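# Put a blue sponge flat on the top shelf

## Task

Get one blue sponge resting flat on the shelf's top level. The shelf must not be moved, the sponges already on it must stay flat and separated from each other, and at the end neither gripper may be in contact with any sponge.

## Robot and tools

Robot: two arms, left_arm and right_arm, each ending in a parallel two-finger gripper that carries a wrist camera. Fixed cameras are cam_head_left and cam_head_right. Wrist cameras are cam_left_wrist and cam_right_wrist. All images are 896x504.

Frames. Scene frame: origin at table-top height, midway between the nominal arm bases; +x points out over the table, +z up, and left_arm sits on the +y side (image left/right does not match these names). Calibrated bases in the scene frame: left_arm at (+0.028, +0.365, +0.044) m, right_arm at (+0.028, -0.352, +0.027) m, both almost unrotated, with +z up. Every hand position, orientation, velocity and target an arm reports is in that arm's own base frame. Fixed cameras and the table use the scene frame. On the gripper, fingers extend along its +z and spread along its y; end_effector_position is the point between the pads, about 1 cm behind the tips. Reported poses can be a few cm off, more at long reach.

The 14-number row. Both motion tools use rows of 14 numbers, each in [-1, 1], always covering both arms: left_arm dx, dy, dz, rx, ry, rz, opening, then right_arm the same seven. dx..rz are an offset, not a pose: a displacement from that arm's Hand target as it was when the action or move began, along that arm's base axes, with rotation about the Hand target's position. Scale: 1.0 = 0.6 m for dx/dy/dz and 180 degrees for rotation; rx, ry, rz form a single rotation vector. Opening is absolute: +1 fully open (0.094 m), -1 closed. An arm you want to leave alone gets six zeros plus its current opening command (a 0 opening is itself a command to half open).

execute_actions(actions, cameras). actions is a list of actions; each action is a list of 1 to 15 rows, one row per 1/30 s step; if fewer than 15, the last row is held to fill the 0.5 s. All rows in an action are measured from the start-of-action Hand target, not from the row before, and each new action starts from the updated Hand target, so sending the same offset twice moves twice as far. Empty actions just reports state and images. cameras selects images: omitted, null or ["all"] gives all, [] gives none, an unknown name invalidates the call.

move(target, speed, blend, opening_speed, blocking, cameras). target is one 14-number row or a list of up to 15 rows; every row is an offset from the same starting Hand targets. The gripper travels a straight line, turning the short way, with all arms finishing together, at least 0.5 s and at most 10 s. speed: m/s, 0.002 to 0.5 (default 0.25), rotation capped at twice that in rad/s; one value or one per target. blend: metres of corner rounding at intermediate targets (default 0 = stop at each). opening_speed: rate of the commanded opening per second on the -1..+1 scale, minimum 0.2; use a low value when closing on the sponge, which is soft and squashes. New openings in later targets are applied only after all arms come to rest there. blocking=false returns after about 0.5 s while the move continues. Moves do not avoid obstacles or the other arm, and faster moves lag and hit harder.

wait(seconds 0 to 10, cameras): lets time run holding last commands. stop(cameras): brakes a running move. zoom_image(camera, region=[x0, y0, x1, y1] pixels, at most 504x504) enlarges part of a camera's latest image. read_manual(section="licences") gives URDF licence texts only. finished_scene(scene) ends scene 1..3 for good; the result usually reports whether the goal was met.

Control details. Each step, the commanded pose is clipped to within 100 mm and 20 degrees of the measured gripper pose, then joints are driven there by damped IK. Friction and weight can leave a gripper a centimetre or so short; resend the remaining gap as an offset. To stop pressing into something, command the Hand target back beyond the gripper.

Reading results. Per arm: end_effector_position (m) and end_effector_quat_wxyz in base frame; Hand target (last commanded, clipped pose that next offsets start from); Tool commands; grip_measured (opening on the -1..+1 scale; reads slightly wide when empty, narrower than the object under squeeze and keeps following the command past contact, so it does not reveal touch); Joint positions (last entry is opening in metres); Joint velocities, shown as "within noise" when still; Joint torques (total drive output including gravity, offset and noisy; joints 1-3 wrap at ±28 N m). execute_actions results also list end_effector_position at some steps. move adds a "move:" line: done, off_target, moving, held or fault, plus limits=paced (pose clipped) or limits=held (steps withheld by a check such as arm clearance). Arms not named in the ending are done. Done says nothing about contact.

Avoid: dropping the sponge or opening while it is still moving, fast impacts, hard presses, the arms touching each other, knocking the shelf or the other sponges, anything leaving the table, and paths close to an arm's own base (go around it). Occasional tugs on a held item can happen; grip firmly but gently. Long holding, outstretched arms or pushing at unreachable poses heat motors: MOTOR HOT appears near 75 °C, and at 90 °C an OVER-TEMPERATURE FAULT folds and disables that arm. After placing, open fully and lift clear so nothing touches the sponges.

Each tool is called after "Emit:" in YAML: its name, and indented under it one key for each argument.

## Session

Emit:
execute_actions:
  actions: []

Scene clock: 0.00 s.
left_arm: end_effector_position=(+0.4037, +0.0232, +0.1015) grip_measured=+1.000 end_effector_quat_wxyz=(+0.592, -0.061, +0.803, -0.007) | right_arm: end_effector_position=(+0.4034, -0.0341, +0.1189) grip_measured=+1.000 end_effector_quat_wxyz=(+0.612, +0.054, +0.785, -0.084)
Joint positions: left_arm=[0.048 1.581 0.38 0.898 -0.015 -0.093 0.094] | right_arm=[0 1.563 0.378 0.94 0.199 -0.019 0.094]
Joint velocities: within noise
Joint torques (N m): no reading
Motor temperatures (°C): left_arm=[26 27 28 25 24 27 28] | right_arm=[27 29 26 27 27 28 28]
Heat: left arm: 28 °C; right arm: 29 °C.
Hand target: left_arm +0.4088, +0.0243, +0.1166; +0.610, -0.060, +0.791, -0.004 | right_arm +0.4078, -0.0355, +0.1345; +0.629, +0.060, +0.770, -0.083
Tool commands: left_gripper/opening=+1.0 right_gripper/opening=+1.0

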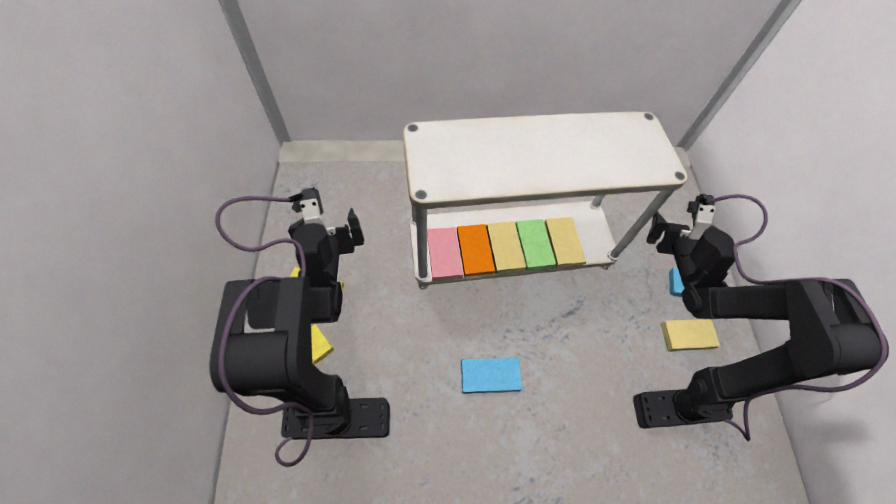

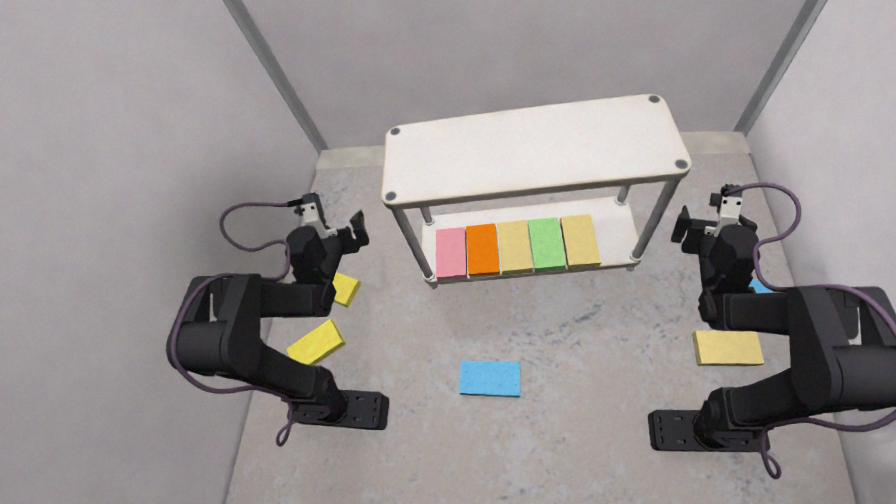

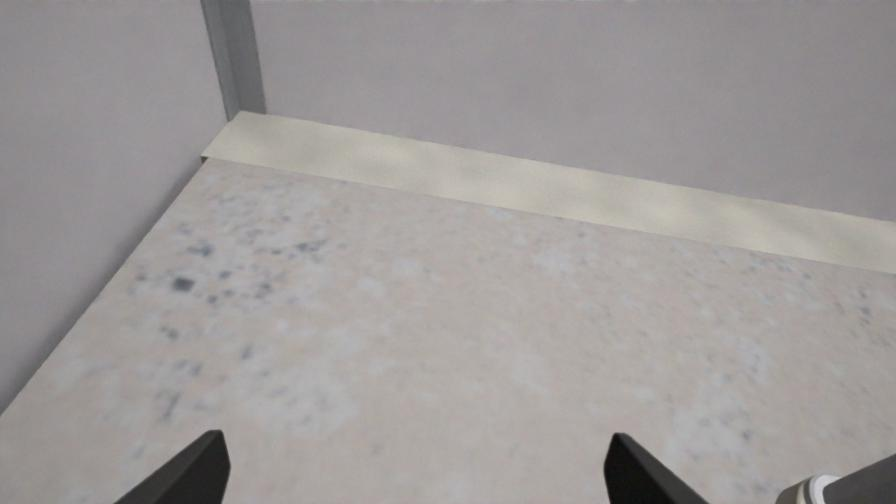

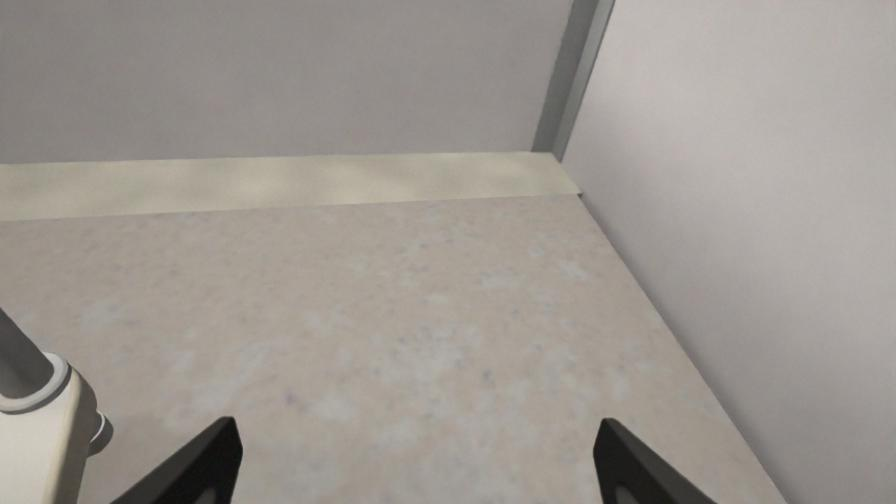

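Emit:
move:
  target: [-0.571,-0.424,0.02,0.168,0.143,-0.518,1,0,0,0,0,0,0,1]

Scene clock: 6.73 s.
left_arm: end_effector_position=(+0.0637, -0.2266, +0.1098) grip_measured=+1.000 end_effector_quat_wxyz=(+0.230, +0.669, +0.665, -0.238) | right_arm: end_effector_position=(+0.4034, -0.0341, +0.1189) grip_measured=+1.000 end_effector_quat_wxyz=(+0.612, +0.054, +0.785, -0.084)
Joint positions: left_arm=[-1.058 0.825 0.562 -0.705 0.324 0.418 0.094] | right_arm=[0 1.563 0.378 0.94 0.199 -0.019 0.094]
Joint velocities: within noise
Joint torques (N m): left_arm=[-0.39 0.08 9.85 0.9 0.11 -0.1] | right_arm=[-0.1 -5.96 5.05 2.25 -0.01 0]
Motor temperatures (°C): left_arm=[26 27 29 26 24 27 28] | right_arm=[27 30 27 30 27 28 28]
Heat: left arm: 29 °C; right arm: 30 °C.
Hand target: left_arm +0.0662, -0.2301, +0.1286; +0.242, +0.665, +0.664, -0.242 | right_arm +0.4078, -0.0355, +0.1345; +0.629, +0.060, +0.770, -0.083
Off the commanded pose: left_arm 0.019 m, 2 deg | right_arm 0.016 m, 3 deg.
move: off_target (left_arm, right_arm)

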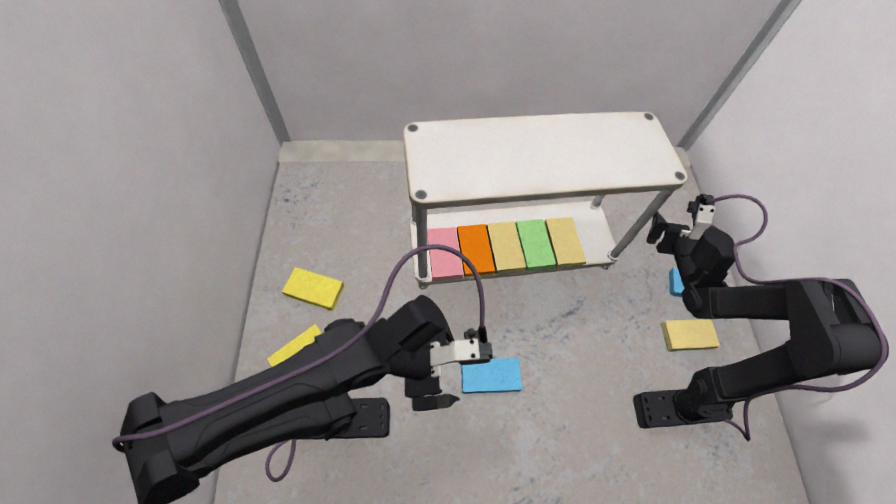

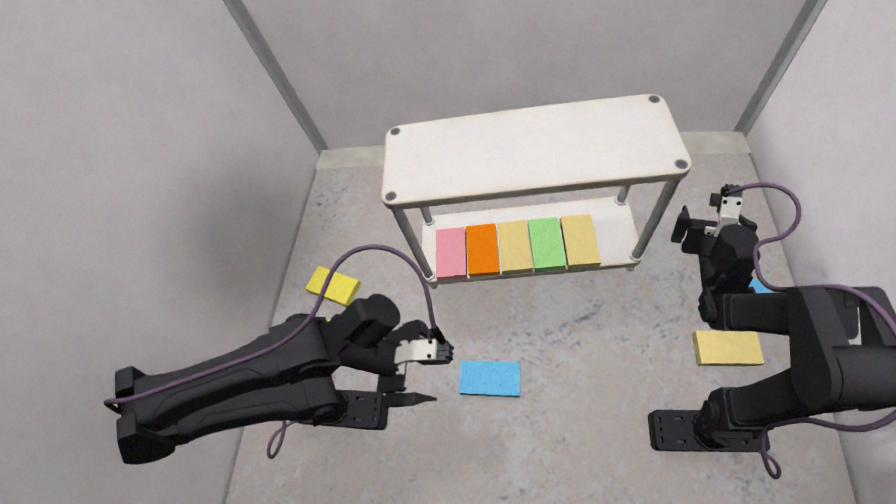

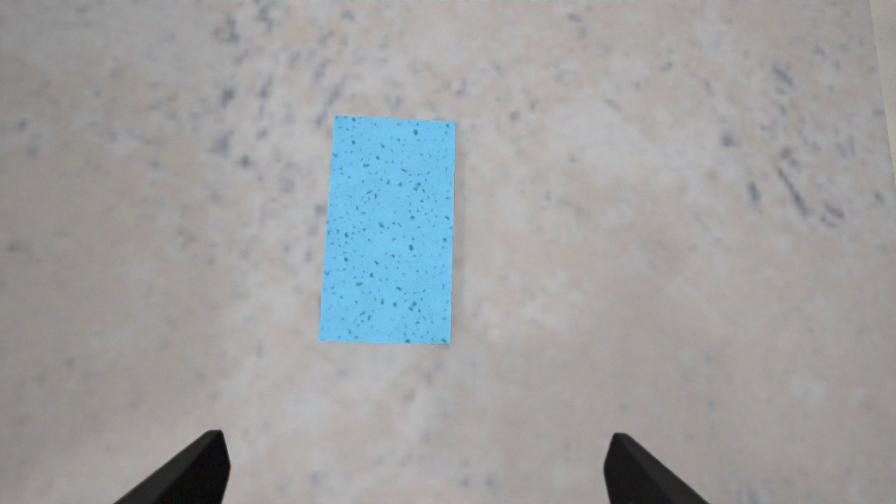

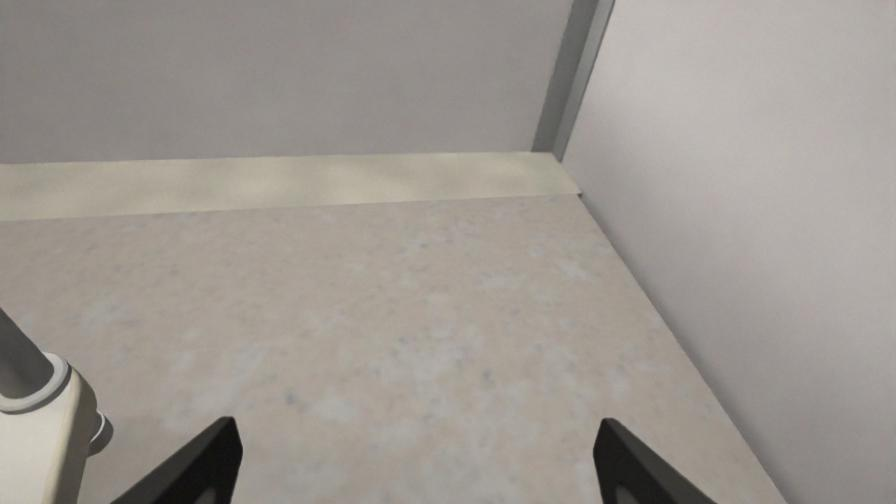

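Emit:
move:
  target: [0.0355,-0.139,-0.118,0,0,0,1,0,0,0,0,0,0,1]
  cameras: ["cam_head_left","cam_left_wrist"]

Scene clock: 10.23 s.
left_arm: end_effector_position=(+0.0859, -0.3015, +0.0492) grip_measured=+1.000 end_effector_quat_wxyz=(+0.218, +0.665, +0.676, -0.232) | right_arm: end_effector_position=(+0.4034, -0.0341, +0.1189) grip_measured=+1.000 end_effector_quat_wxyz=(+0.612, +0.054, +0.785, -0.084)
Joint positions: left_arm=[-1.148 1.32 0.562 -0.214 0.263 0.325 0.094] | right_arm=[0 1.563 0.378 0.94 0.199 -0.019 0.094]
Joint velocities: within noise
Joint torques (N m): left_arm=[-0.51 -2.5 5.33 1.66 0.05 -0.09] | right_arm=[-0.1 -5.96 5.05 2.25 -0.01 0]
Motor temperatures (°C): left_arm=[26 27 29 26 24 27 28] | right_arm=[27 31 27 31 27 28 28]
Heat: left arm: 29 °C; right arm: 31 °C.
Hand target: left_arm +0.0875, -0.3135, +0.0578; +0.242, +0.665, +0.664, -0.242 | right_arm +0.4078, -0.0355, +0.1345; +0.629, +0.060, +0.770, -0.083
Off the commanded pose: left_arm 0.015 m, 3 deg | right_arm 0.016 m, 3 deg.
move: off_target (left_arm, right_arm)
Images, in order (width x height): cam_head_left 896x504, cam_left_wrist 896x504.

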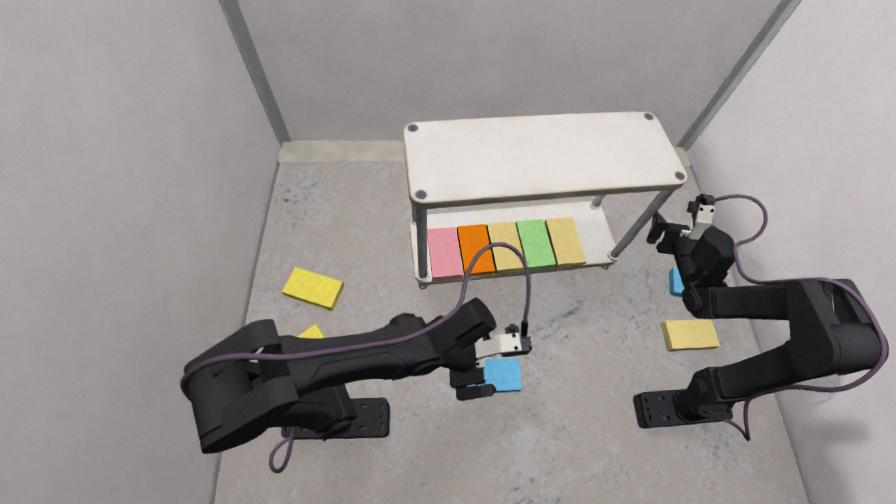

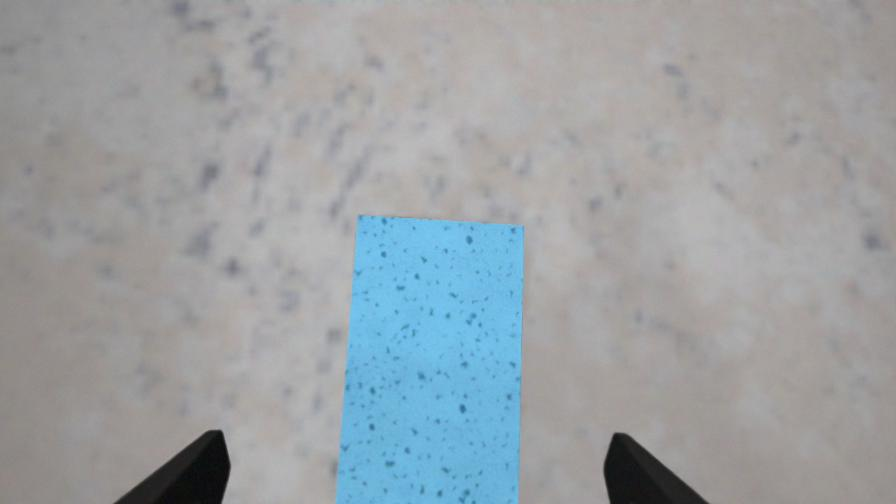

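Emit:
move:
  target: [-0.004,-0.0075,-0.125,0,0,0,1,0,0,0,0,0,0,1]
  speed: 0.1

Scene clock: 12.57 s.
left_arm: end_effector_position=(+0.0869, -0.3123, -0.0195) grip_measured=+1.000 end_effector_quat_wxyz=(+0.227, +0.664, +0.673, -0.235) | right_arm: end_effector_position=(+0.4034, -0.0341, +0.1189) grip_measured=+1.000 end_effector_quat_wxyz=(+0.612, +0.054, +0.785, -0.084)
Joint positions: left_arm=[-1.165 1.616 0.43 0.238 0.252 0.311 0.094] | right_arm=[0 1.563 0.378 0.94 0.199 -0.019 0.094]
Joint velocities: within noise
Joint torques (N m): left_arm=[-0.47 -3.25 2.81 1.7 0.03 -0.08] | right_arm=[-0.1 -5.96 5.05 2.25 -0.01 0]
Motor temperatures (°C): left_arm=[26 27 29 27 24 27 28] | right_arm=[27 31 27 31 27 28 28]
Heat: left arm: 29 °C; right arm: 31 °C.
Hand target: left_arm +0.0851, -0.3180, -0.0172; +0.242, +0.665, +0.664, -0.242 | right_arm +0.4078, -0.0355, +0.1345; +0.629, +0.060, +0.770, -0.083
Off the commanded pose: left_arm 0.006 m, 2 deg | right_arm 0.016 m, 3 deg.
move: off_target (right_arm)

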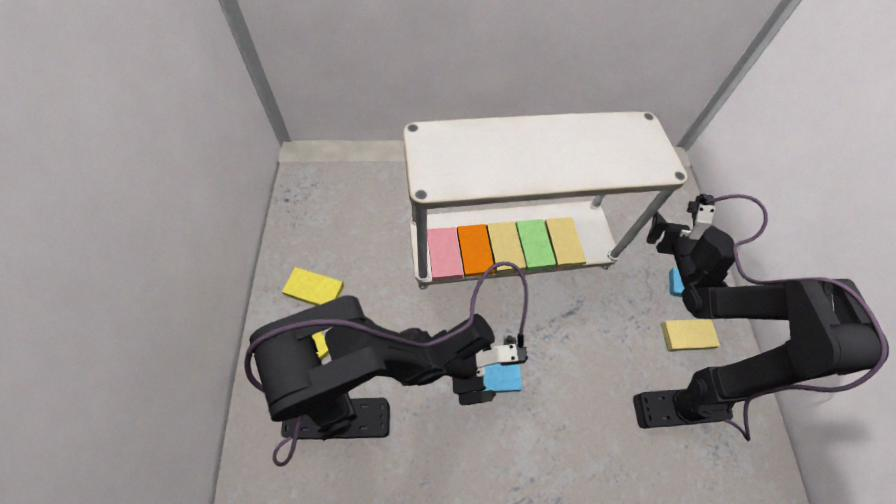

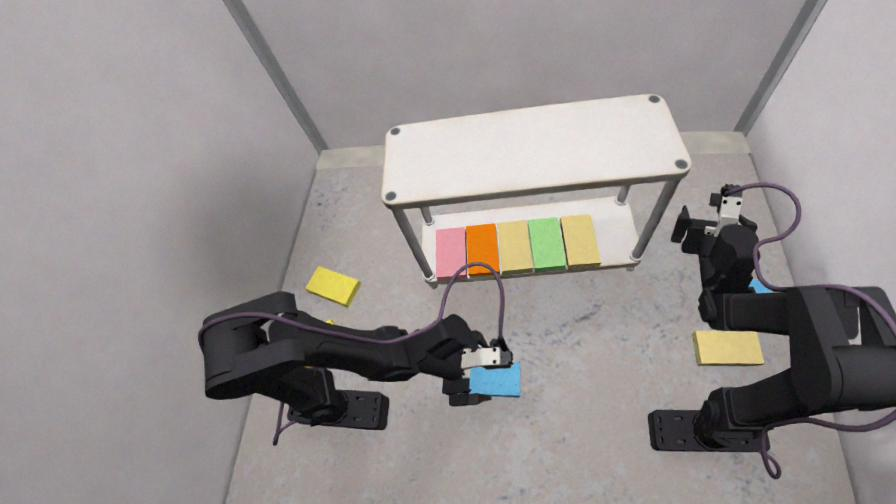

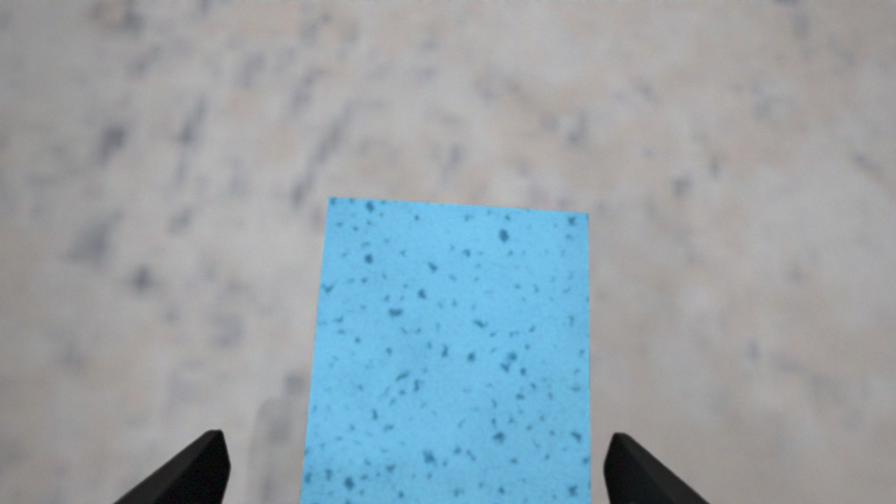

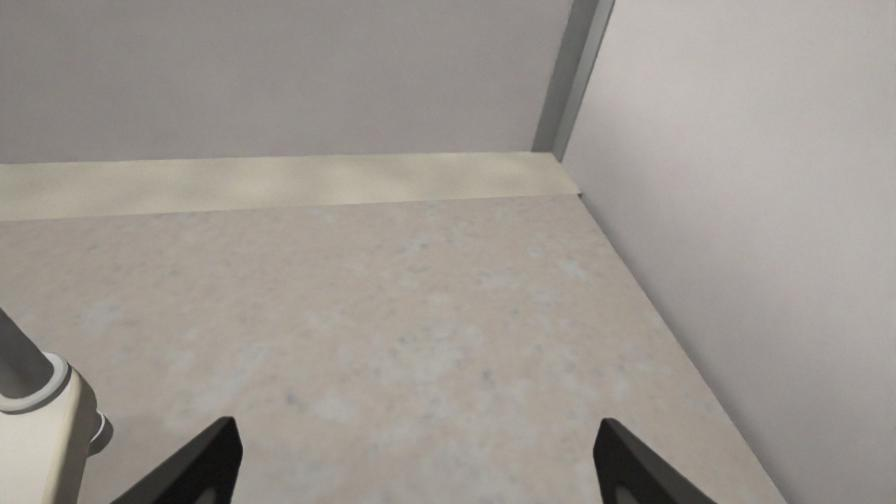

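Emit:
move:
  target:
    - [-0.014,0,0,0,0,0,1,0,0,0,0,0,0,1]
    - [-0.014,0,-0.012,0,0,0,1,0,0,0,0,0,0,1]
  speed: 0.1
  cameras: ["cam_left_wrist"]

Emit:
move:
  target: [0,0,0,0,0,0,0.36,0,0,0,0,0,0,1]
  opening_speed: 0.5
  cameras: ["cam_left_wrist"]

Scene clock: 14.07 s.
left_arm: end_effector_position=(+0.0743, -0.3133, -0.0274) grip_measured=+1.000 end_effector_quat_wxyz=(+0.226, +0.671, +0.666, -0.235) | right_arm: end_effector_position=(+0.4034, -0.0341, +0.1189) grip_measured=+1.000 end_effector_quat_wxyz=(+0.612, +0.054, +0.785, -0.084)
Joint positions: left_arm=[-1.214 1.645 0.407 0.295 0.231 0.289 0.094] | right_arm=[0 1.563 0.378 0.94 0.199 -0.019 0.094]
Joint velocities: within noise
Joint torques (N m): left_arm=[-0.44 -3.38 2.55 1.72 0.03 -0.1] | right_arm=[-0.09 -5.96 5.04 2.25 -0.01 0]
Motor temperatures (°C): left_arm=[26 27 29 27 24 27 28] | right_arm=[27 31 27 32 27 28 28]
Heat: left arm: 29 °C; right arm: 32 °C.
Hand target: left_arm +0.0767, -0.3180, -0.0244; +0.242, +0.665, +0.664, -0.242 | right_arm +0.4078, -0.0355, +0.1345; +0.629, +0.060, +0.770, -0.083
Off the commanded pose: left_arm 0.006 m, 2 deg | right_arm 0.016 m, 3 deg.
move: off_target (right_arm)
Images, in order (width x height): cam_left_wrist 896x504.

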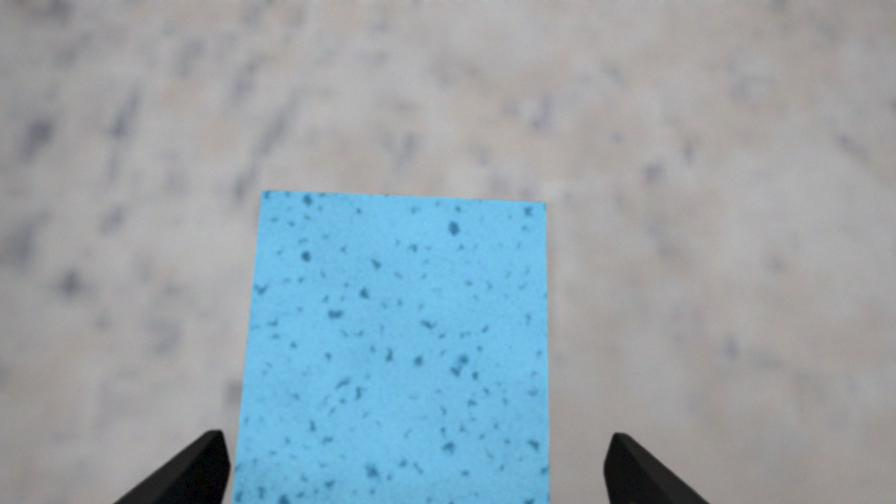

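Scene clock: 16.00 s.
left_arm: end_effector_position=(+0.0748, -0.3138, -0.0270) grip_measured=+0.361 end_effector_quat_wxyz=(+0.226, +0.668, +0.668, -0.236) | right_arm: end_effector_position=(+0.4034, -0.0341, +0.1189) grip_measured=+1.000 end_effector_quat_wxyz=(+0.612, +0.054, +0.785, -0.084)
Joint positions: left_arm=[-1.214 1.645 0.407 0.298 0.229 0.282 0.064] | right_arm=[0 1.563 0.378 0.94 0.199 -0.019 0.094]
Joint velocities: within noise
Joint torques (N m): left_arm=[-0.39 -3.37 2.58 1.7 0.03 -0.1] | right_arm=[-0.09 -5.96 5.05 2.25 -0.01 0]
Motor temperatures (°C): left_arm=[26 27 29 27 24 27 28] | right_arm=[27 31 27 32 27 28 28]
Heat: left arm: 29 °C; right arm: 32 °C.
Hand target: left_arm +0.0767, -0.3180, -0.0244; +0.242, +0.665, +0.664, -0.242 | right_arm +0.4078, -0.0355, +0.1345; +0.629, +0.060, +0.770, -0.083
Off the commanded pose: left_arm 0.005 m, 2 deg | right_arm 0.016 m, 3 deg.
move: off_target (right_arm)
Images, in order (width x height): cam_left_wrist 896x504.

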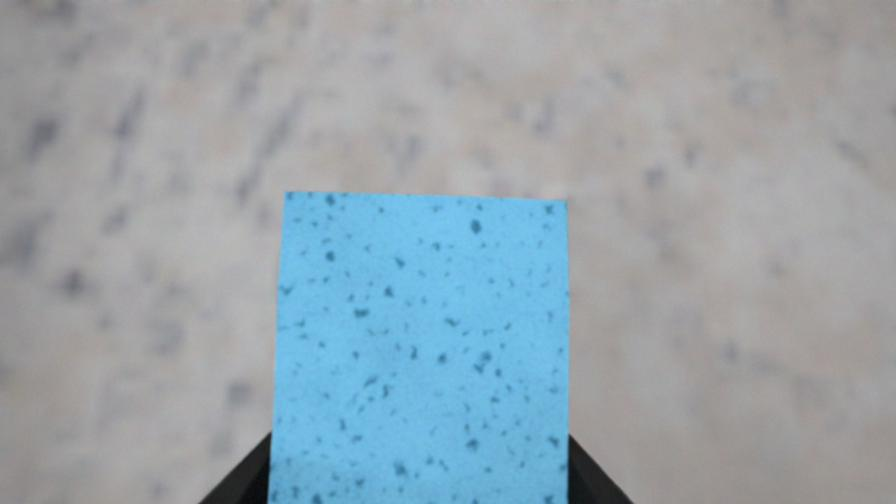

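Emit:
move:
  target: [0,0,0,0,0,0,0.22,0,0,0,0,0,0,1]
  opening_speed: 0.5
  cameras: []

Emit:
move:
  target:
    - [0.072,0.03,0.29,0,0,0.05,0.22,0,0,0,0,0,0,1]
    - [0.264,0.13,0.64,0,0,0.2,0.22,0,0,0,0,0,0,1]
  speed: 0.2
  blend: 0.04

Scene clock: 17.77 s.
left_arm: end_effector_position=(+0.0748, -0.3138, -0.0270) grip_measured=+0.347 end_effector_quat_wxyz=(+0.226, +0.668, +0.669, -0.236) | right_arm: end_effector_position=(+0.4034, -0.0341, +0.1189) grip_measured=+1.000 end_effector_quat_wxyz=(+0.612, +0.054, +0.785, -0.084)
Joint positions: left_arm=[-1.214 1.645 0.407 0.298 0.229 0.28 0.063] | right_arm=[0 1.563 0.378 0.94 0.199 -0.019 0.094]
Joint velocities: within noise
Joint torques (N m): left_arm=[-0.34 -3.36 2.59 1.7 0.03 -0.09] | right_arm=[-0.1 -5.96 5.04 2.25 -0.01 0]
Motor temperatures (°C): left_arm=[26 27 29 28 24 27 28] | right_arm=[27 31 27 32 27 28 28]
Heat: left arm: 29 °C; right arm: 32 °C.
Hand target: left_arm +0.0767, -0.3180, -0.0244; +0.242, +0.665, +0.664, -0.242 | right_arm +0.4078, -0.0355, +0.1345; +0.629, +0.060, +0.770, -0.083
Off the commanded pose: left_arm 0.005 m, 2 deg | right_arm 0.016 m, 3 deg.
move: off_target (right_arm)
No camera images: "cameras" was empty.

Scene clock: 21.03 s.
left_arm: end_effector_position=(+0.2389, -0.2435, +0.3473) grip_measured=+0.346 end_effector_quat_wxyz=(+0.297, +0.428, +0.839, -0.155) | right_arm: end_effector_position=(+0.4034, -0.0341, +0.1189) grip_measured=+1.000 end_effector_quat_wxyz=(+0.612, +0.054, +0.785, -0.084)
Joint positions: left_arm=[-0.723 1.463 1.907 -1.345 0.143 0.17 0.063] | right_arm=[0 1.563 0.378 0.94 0.199 -0.019 0.094]
Joint velocities: within noise
Joint torques (N m): left_arm=[0.38 -3.18 8.16 1 -0.03 -0.09] | right_arm=[-0.1 -5.94 5.05 2.25 -0.01 0]
Motor temperatures (°C): left_arm=[26 27 30 27 24 27 28] | right_arm=[27 32 27 33 27 28 28]
Heat: left arm: 30 °C; right arm: 33 °C.
Hand target: left_arm +0.2351, -0.2400, +0.3596; +0.305, +0.427, +0.837, -0.155 | right_arm +0.4078, -0.0355, +0.1345; +0.629, +0.060, +0.770, -0.083
Off the commanded pose: left_arm 0.013 m, 1 deg | right_arm 0.016 m, 3 deg.
move: off_target (left_arm, right_arm)

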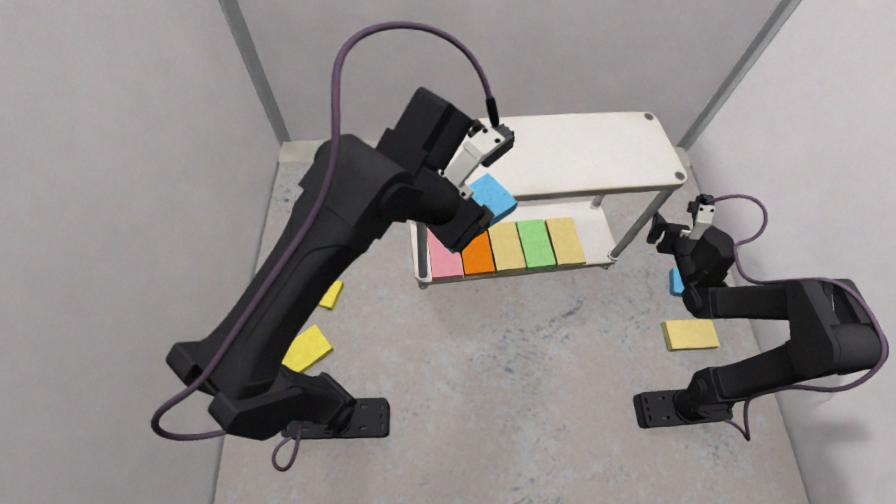

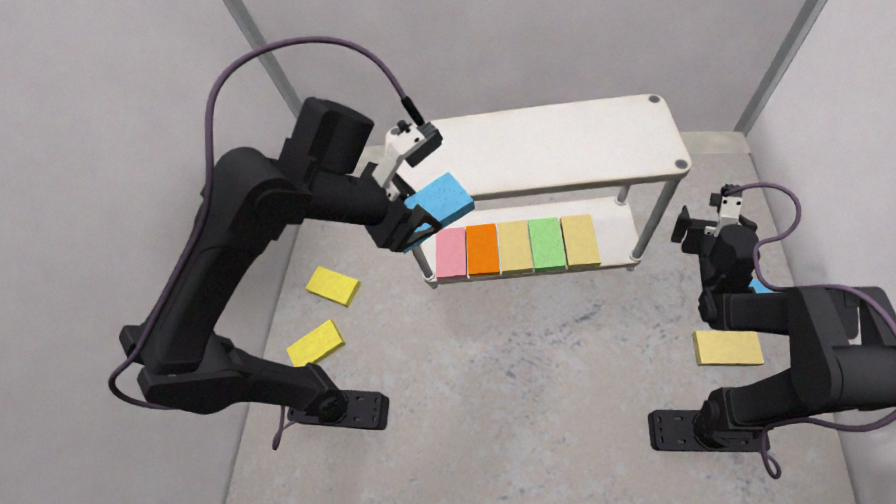

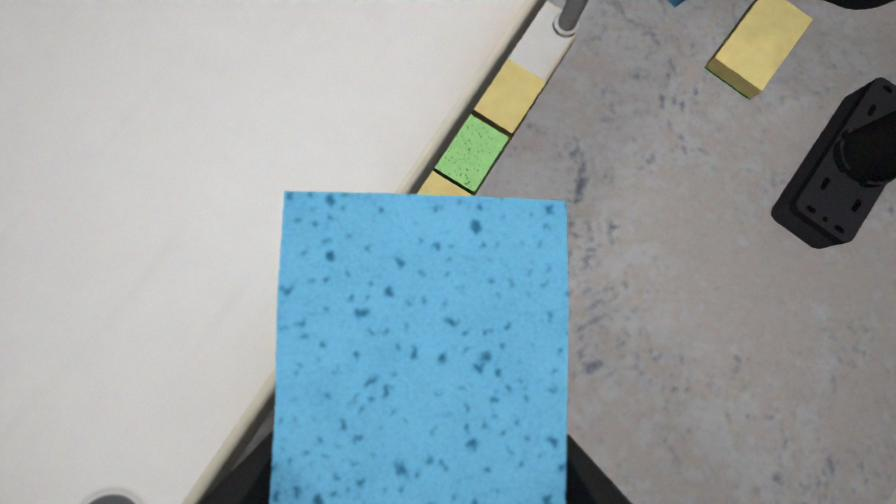

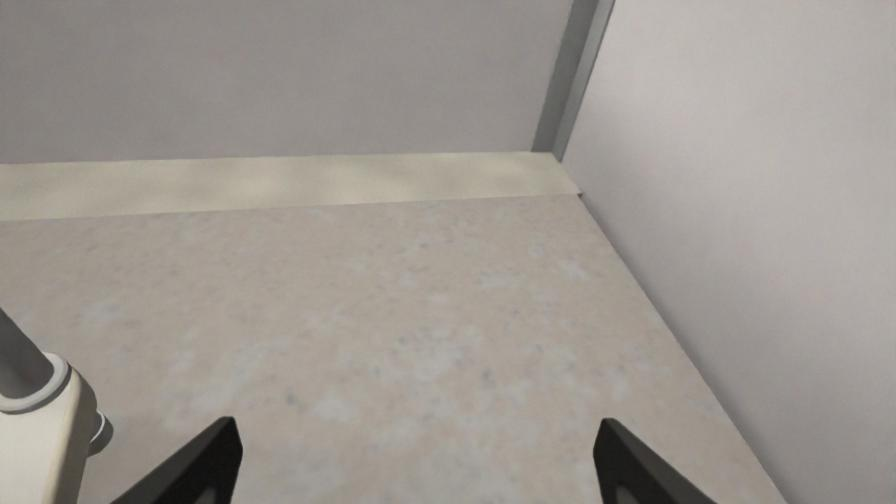

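Emit:
move:
  target: [0.245,-0.037,0.015,0,0,0.05,0.22,0,0,0,0,0,0,1]
  speed: 0.15

Scene clock: 24.07 s.
left_arm: end_effector_position=(+0.3889, -0.2636, +0.3605) grip_measured=+0.346 end_effector_quat_wxyz=(+0.332, +0.354, +0.865, -0.129) | right_arm: end_effector_position=(+0.4034, -0.0341, +0.1189) grip_measured=+1.000 end_effector_quat_wxyz=(+0.612, +0.054, +0.785, -0.084)
Joint positions: left_arm=[-0.544 2.104 2.783 -1.533 0.143 0.18 0.063] | right_arm=[0 1.563 0.378 0.94 0.199 -0.019 0.094]
Joint velocities: within noise
Joint torques (N m): left_arm=[0.4 -7.39 6.76 1.03 0.12 -0.09] | right_arm=[-0.09 -5.96 5.04 2.25 -0.01 0]
Motor temperatures (°C): left_arm=[26 28 30 27 24 27 28] | right_arm=[27 32 27 34 27 28 28]
Heat: left arm: 30 °C; right arm: 34 °C.
Hand target: left_arm +0.3821, -0.2622, +0.3686; +0.316, +0.360, +0.868, -0.131 | right_arm +0.4078, -0.0355, +0.1345; +0.629, +0.060, +0.770, -0.083
Off the commanded pose: left_arm 0.011 m, 2 deg | right_arm 0.016 m, 3 deg.
joint sent to its limit (left arm) — joint 4 (wrist pitch), lower limit. The joint targets are off in position, not in orientation.
move: off_target (left_arm, right_arm)

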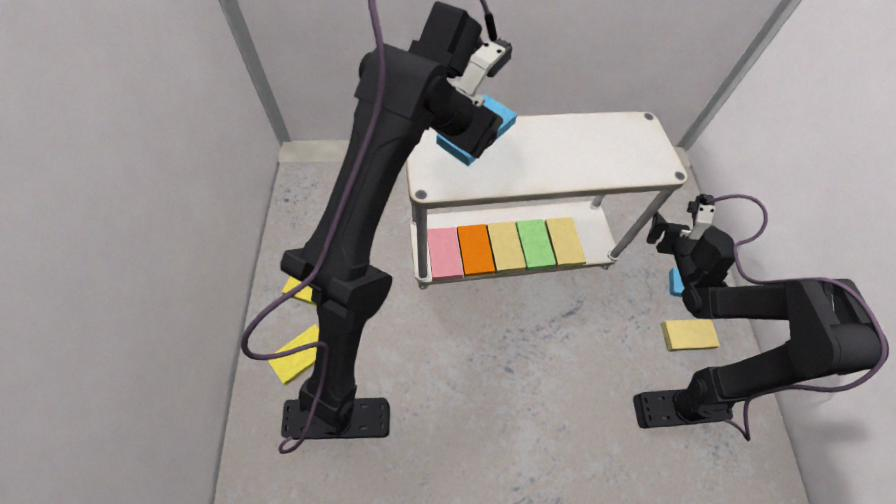

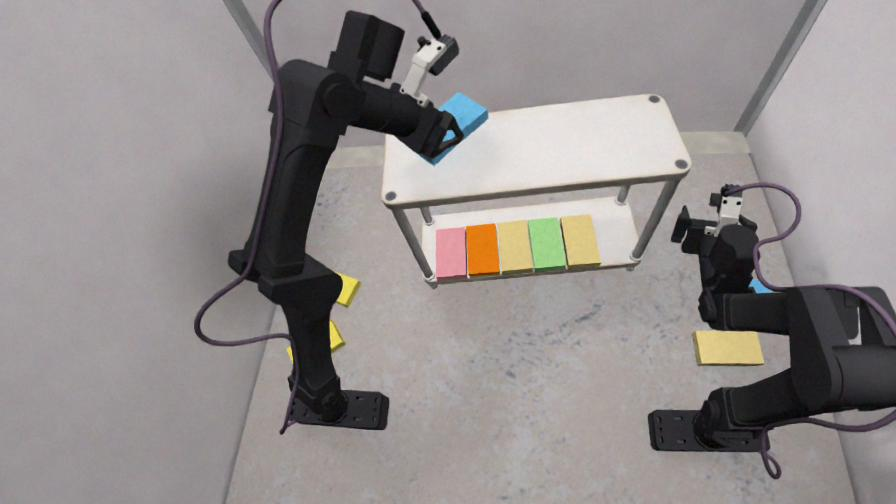

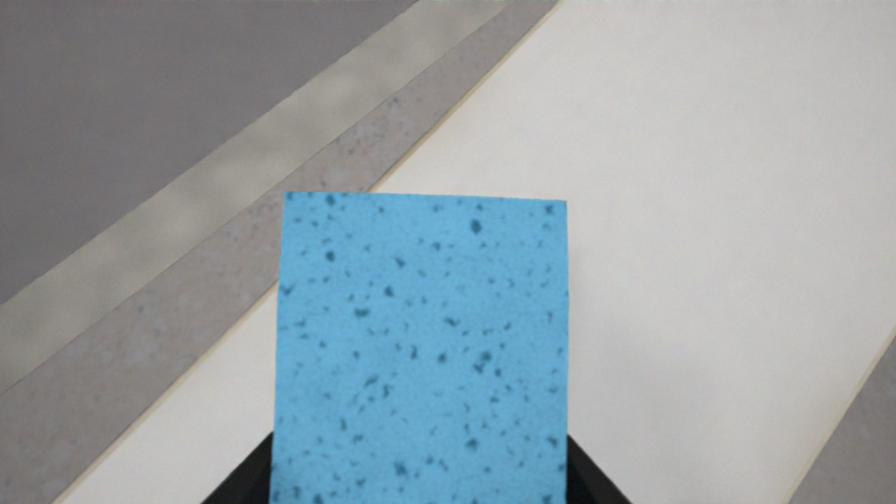

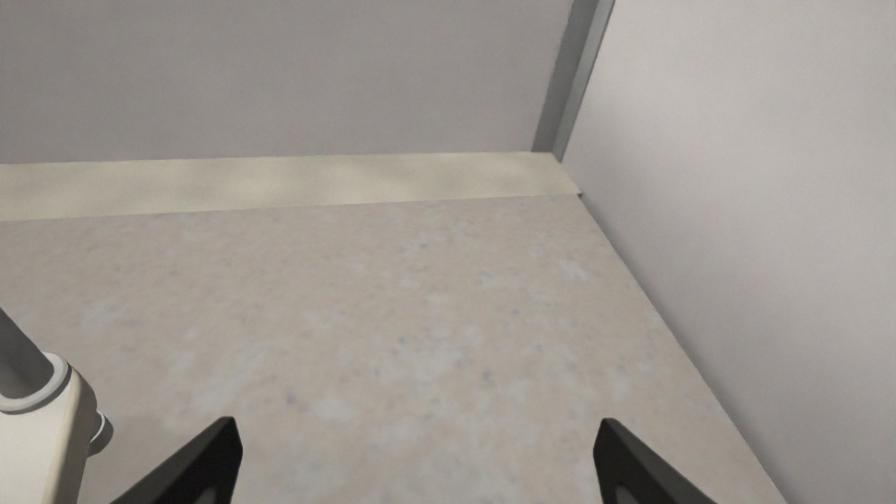

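Emit:
move:
  target: [0,0,-0.07,0.013,0.013,0,0.22,0,0,0,0,0,0,1]
  speed: 0.1
  cameras: ["cam_left_wrist","cam_head_left"]

Scene clock: 25.77 s.
left_arm: end_effector_position=(+0.3907, -0.2645, +0.3273) grip_measured=+0.346 end_effector_quat_wxyz=(+0.298, +0.356, +0.877, -0.125) | right_arm: end_effector_position=(+0.4034, -0.0341, +0.1189) grip_measured=+1.000 end_effector_quat_wxyz=(+0.612, +0.054, +0.785, -0.084)
Joint positions: left_arm=[-0.542 2.026 2.52 -1.421 0.146 0.18 0.063] | right_arm=[0 1.563 0.378 0.94 0.199 -0.019 0.094]
Joint velocities: within noise
Joint torques (N m): left_arm=[-0.06 -9.1 2.43 1.14 -0.03 0.05] | right_arm=[-0.1 -5.96 5.04 2.25 -0.01 0]
Motor temperatures (°C): left_arm=[26 28 30 27 24 27 28] | right_arm=[27 32 27 34 27 28 28]
Heat: left arm: 30 °C; right arm: 34 °C.
Hand target: left_arm +0.3821, -0.2622, +0.3266; +0.291, +0.364, +0.877, -0.120 | right_arm +0.4078, -0.0355, +0.1345; +0.629, +0.060, +0.770, -0.083
Off the commanded pose: left_arm 0.009 m, 1 deg | right_arm 0.016 m, 3 deg.
move: off_target (right_arm)
Images, in order (width x height): cam_head_left 896x504, cam_left_wrist 896x504.

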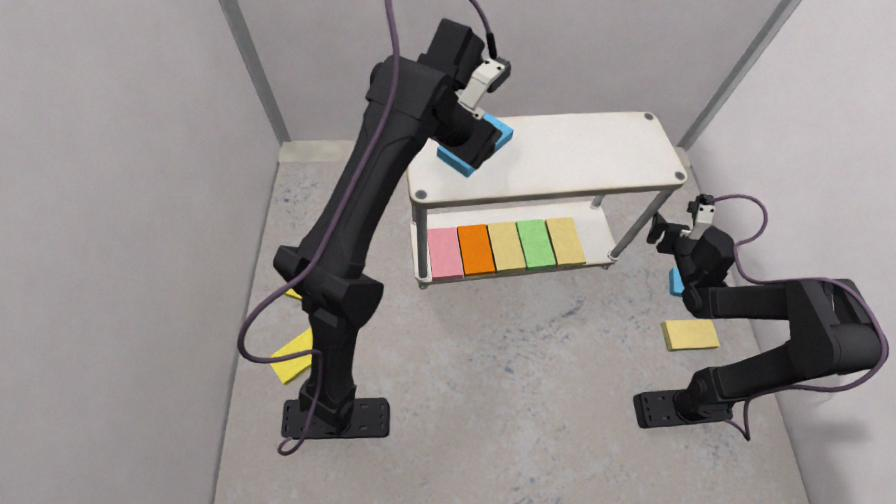

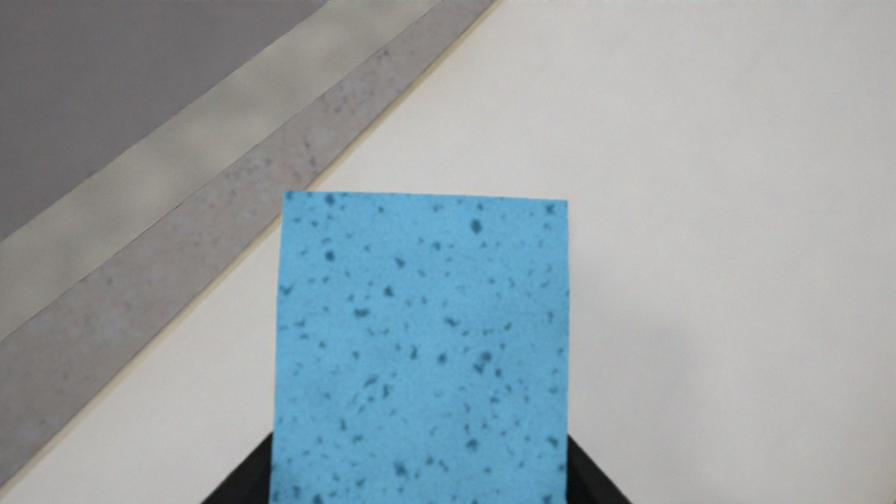

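Emit:
move:
  target: [-0.01,0,-0.028,0,0,0,0.22,0,0,0,0,0,0,1]
  speed: 0.05
  cameras: ["cam_left_wrist"]

Emit:
zoom_image:
  camera: "cam_left_wrist"
  region: [440, 150, 894, 504]

Scene clock: 28.60 s.
left_arm: end_effector_position=(+0.3899, -0.2646, +0.3295) grip_measured=+0.346 end_effector_quat_wxyz=(+0.328, +0.354, +0.866, -0.131) | right_arm: end_effector_position=(+0.4034, -0.0341, +0.1189) grip_measured=+1.000 end_effector_quat_wxyz=(+0.612, +0.054, +0.785, -0.084)
Joint positions: left_arm=[-0.542 1.903 2.293 -1.251 0.149 0.179 0.063] | right_arm=[0 1.563 0.378 0.94 0.199 -0.019 0.094]
Joint velocities: within noise
Joint torques (N m): left_arm=[-0.75 -7.45 2.14 0.88 -0.08 -0.01] | right_arm=[-0.1 -5.96 5.05 2.25 -0.01 0]
Motor temperatures (°C): left_arm=[26 29 30 27 24 27 28] | right_arm=[27 32 28 34 27 28 28]
Heat: left arm: 30 °C; right arm: 34 °C.
Hand target: left_arm +0.3761, -0.2622, +0.3098; +0.291, +0.364, +0.877, -0.120 | right_arm +0.4078, -0.0355, +0.1345; +0.629, +0.060, +0.770, -0.083
Off the commanded pose: left_arm 0.024 m, 5 deg | right_arm 0.016 m, 3 deg.
move: off_target (left_arm, right_arm)
Images, in order (width x height): cam_left_wrist 896x504.

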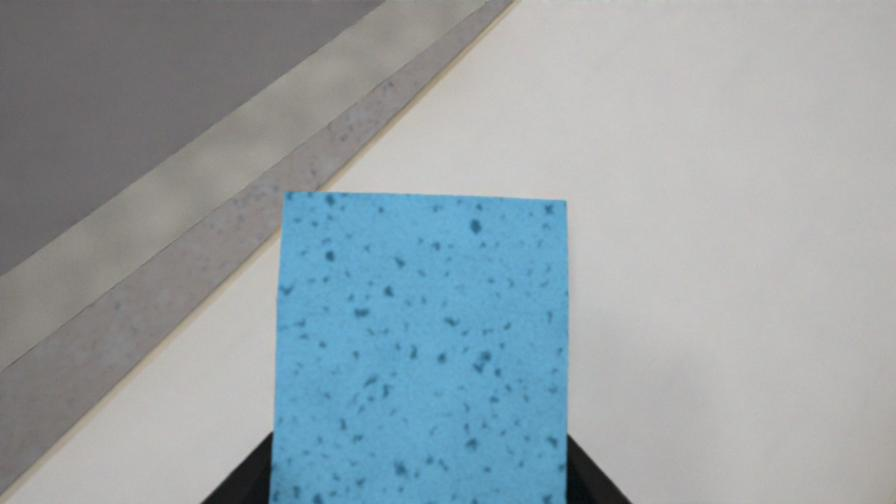

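Scaled by 1.110 from the camera's 896x504 image, which has a finer 1280x720 frame.

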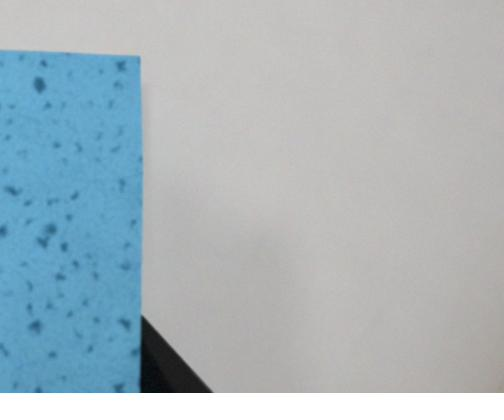

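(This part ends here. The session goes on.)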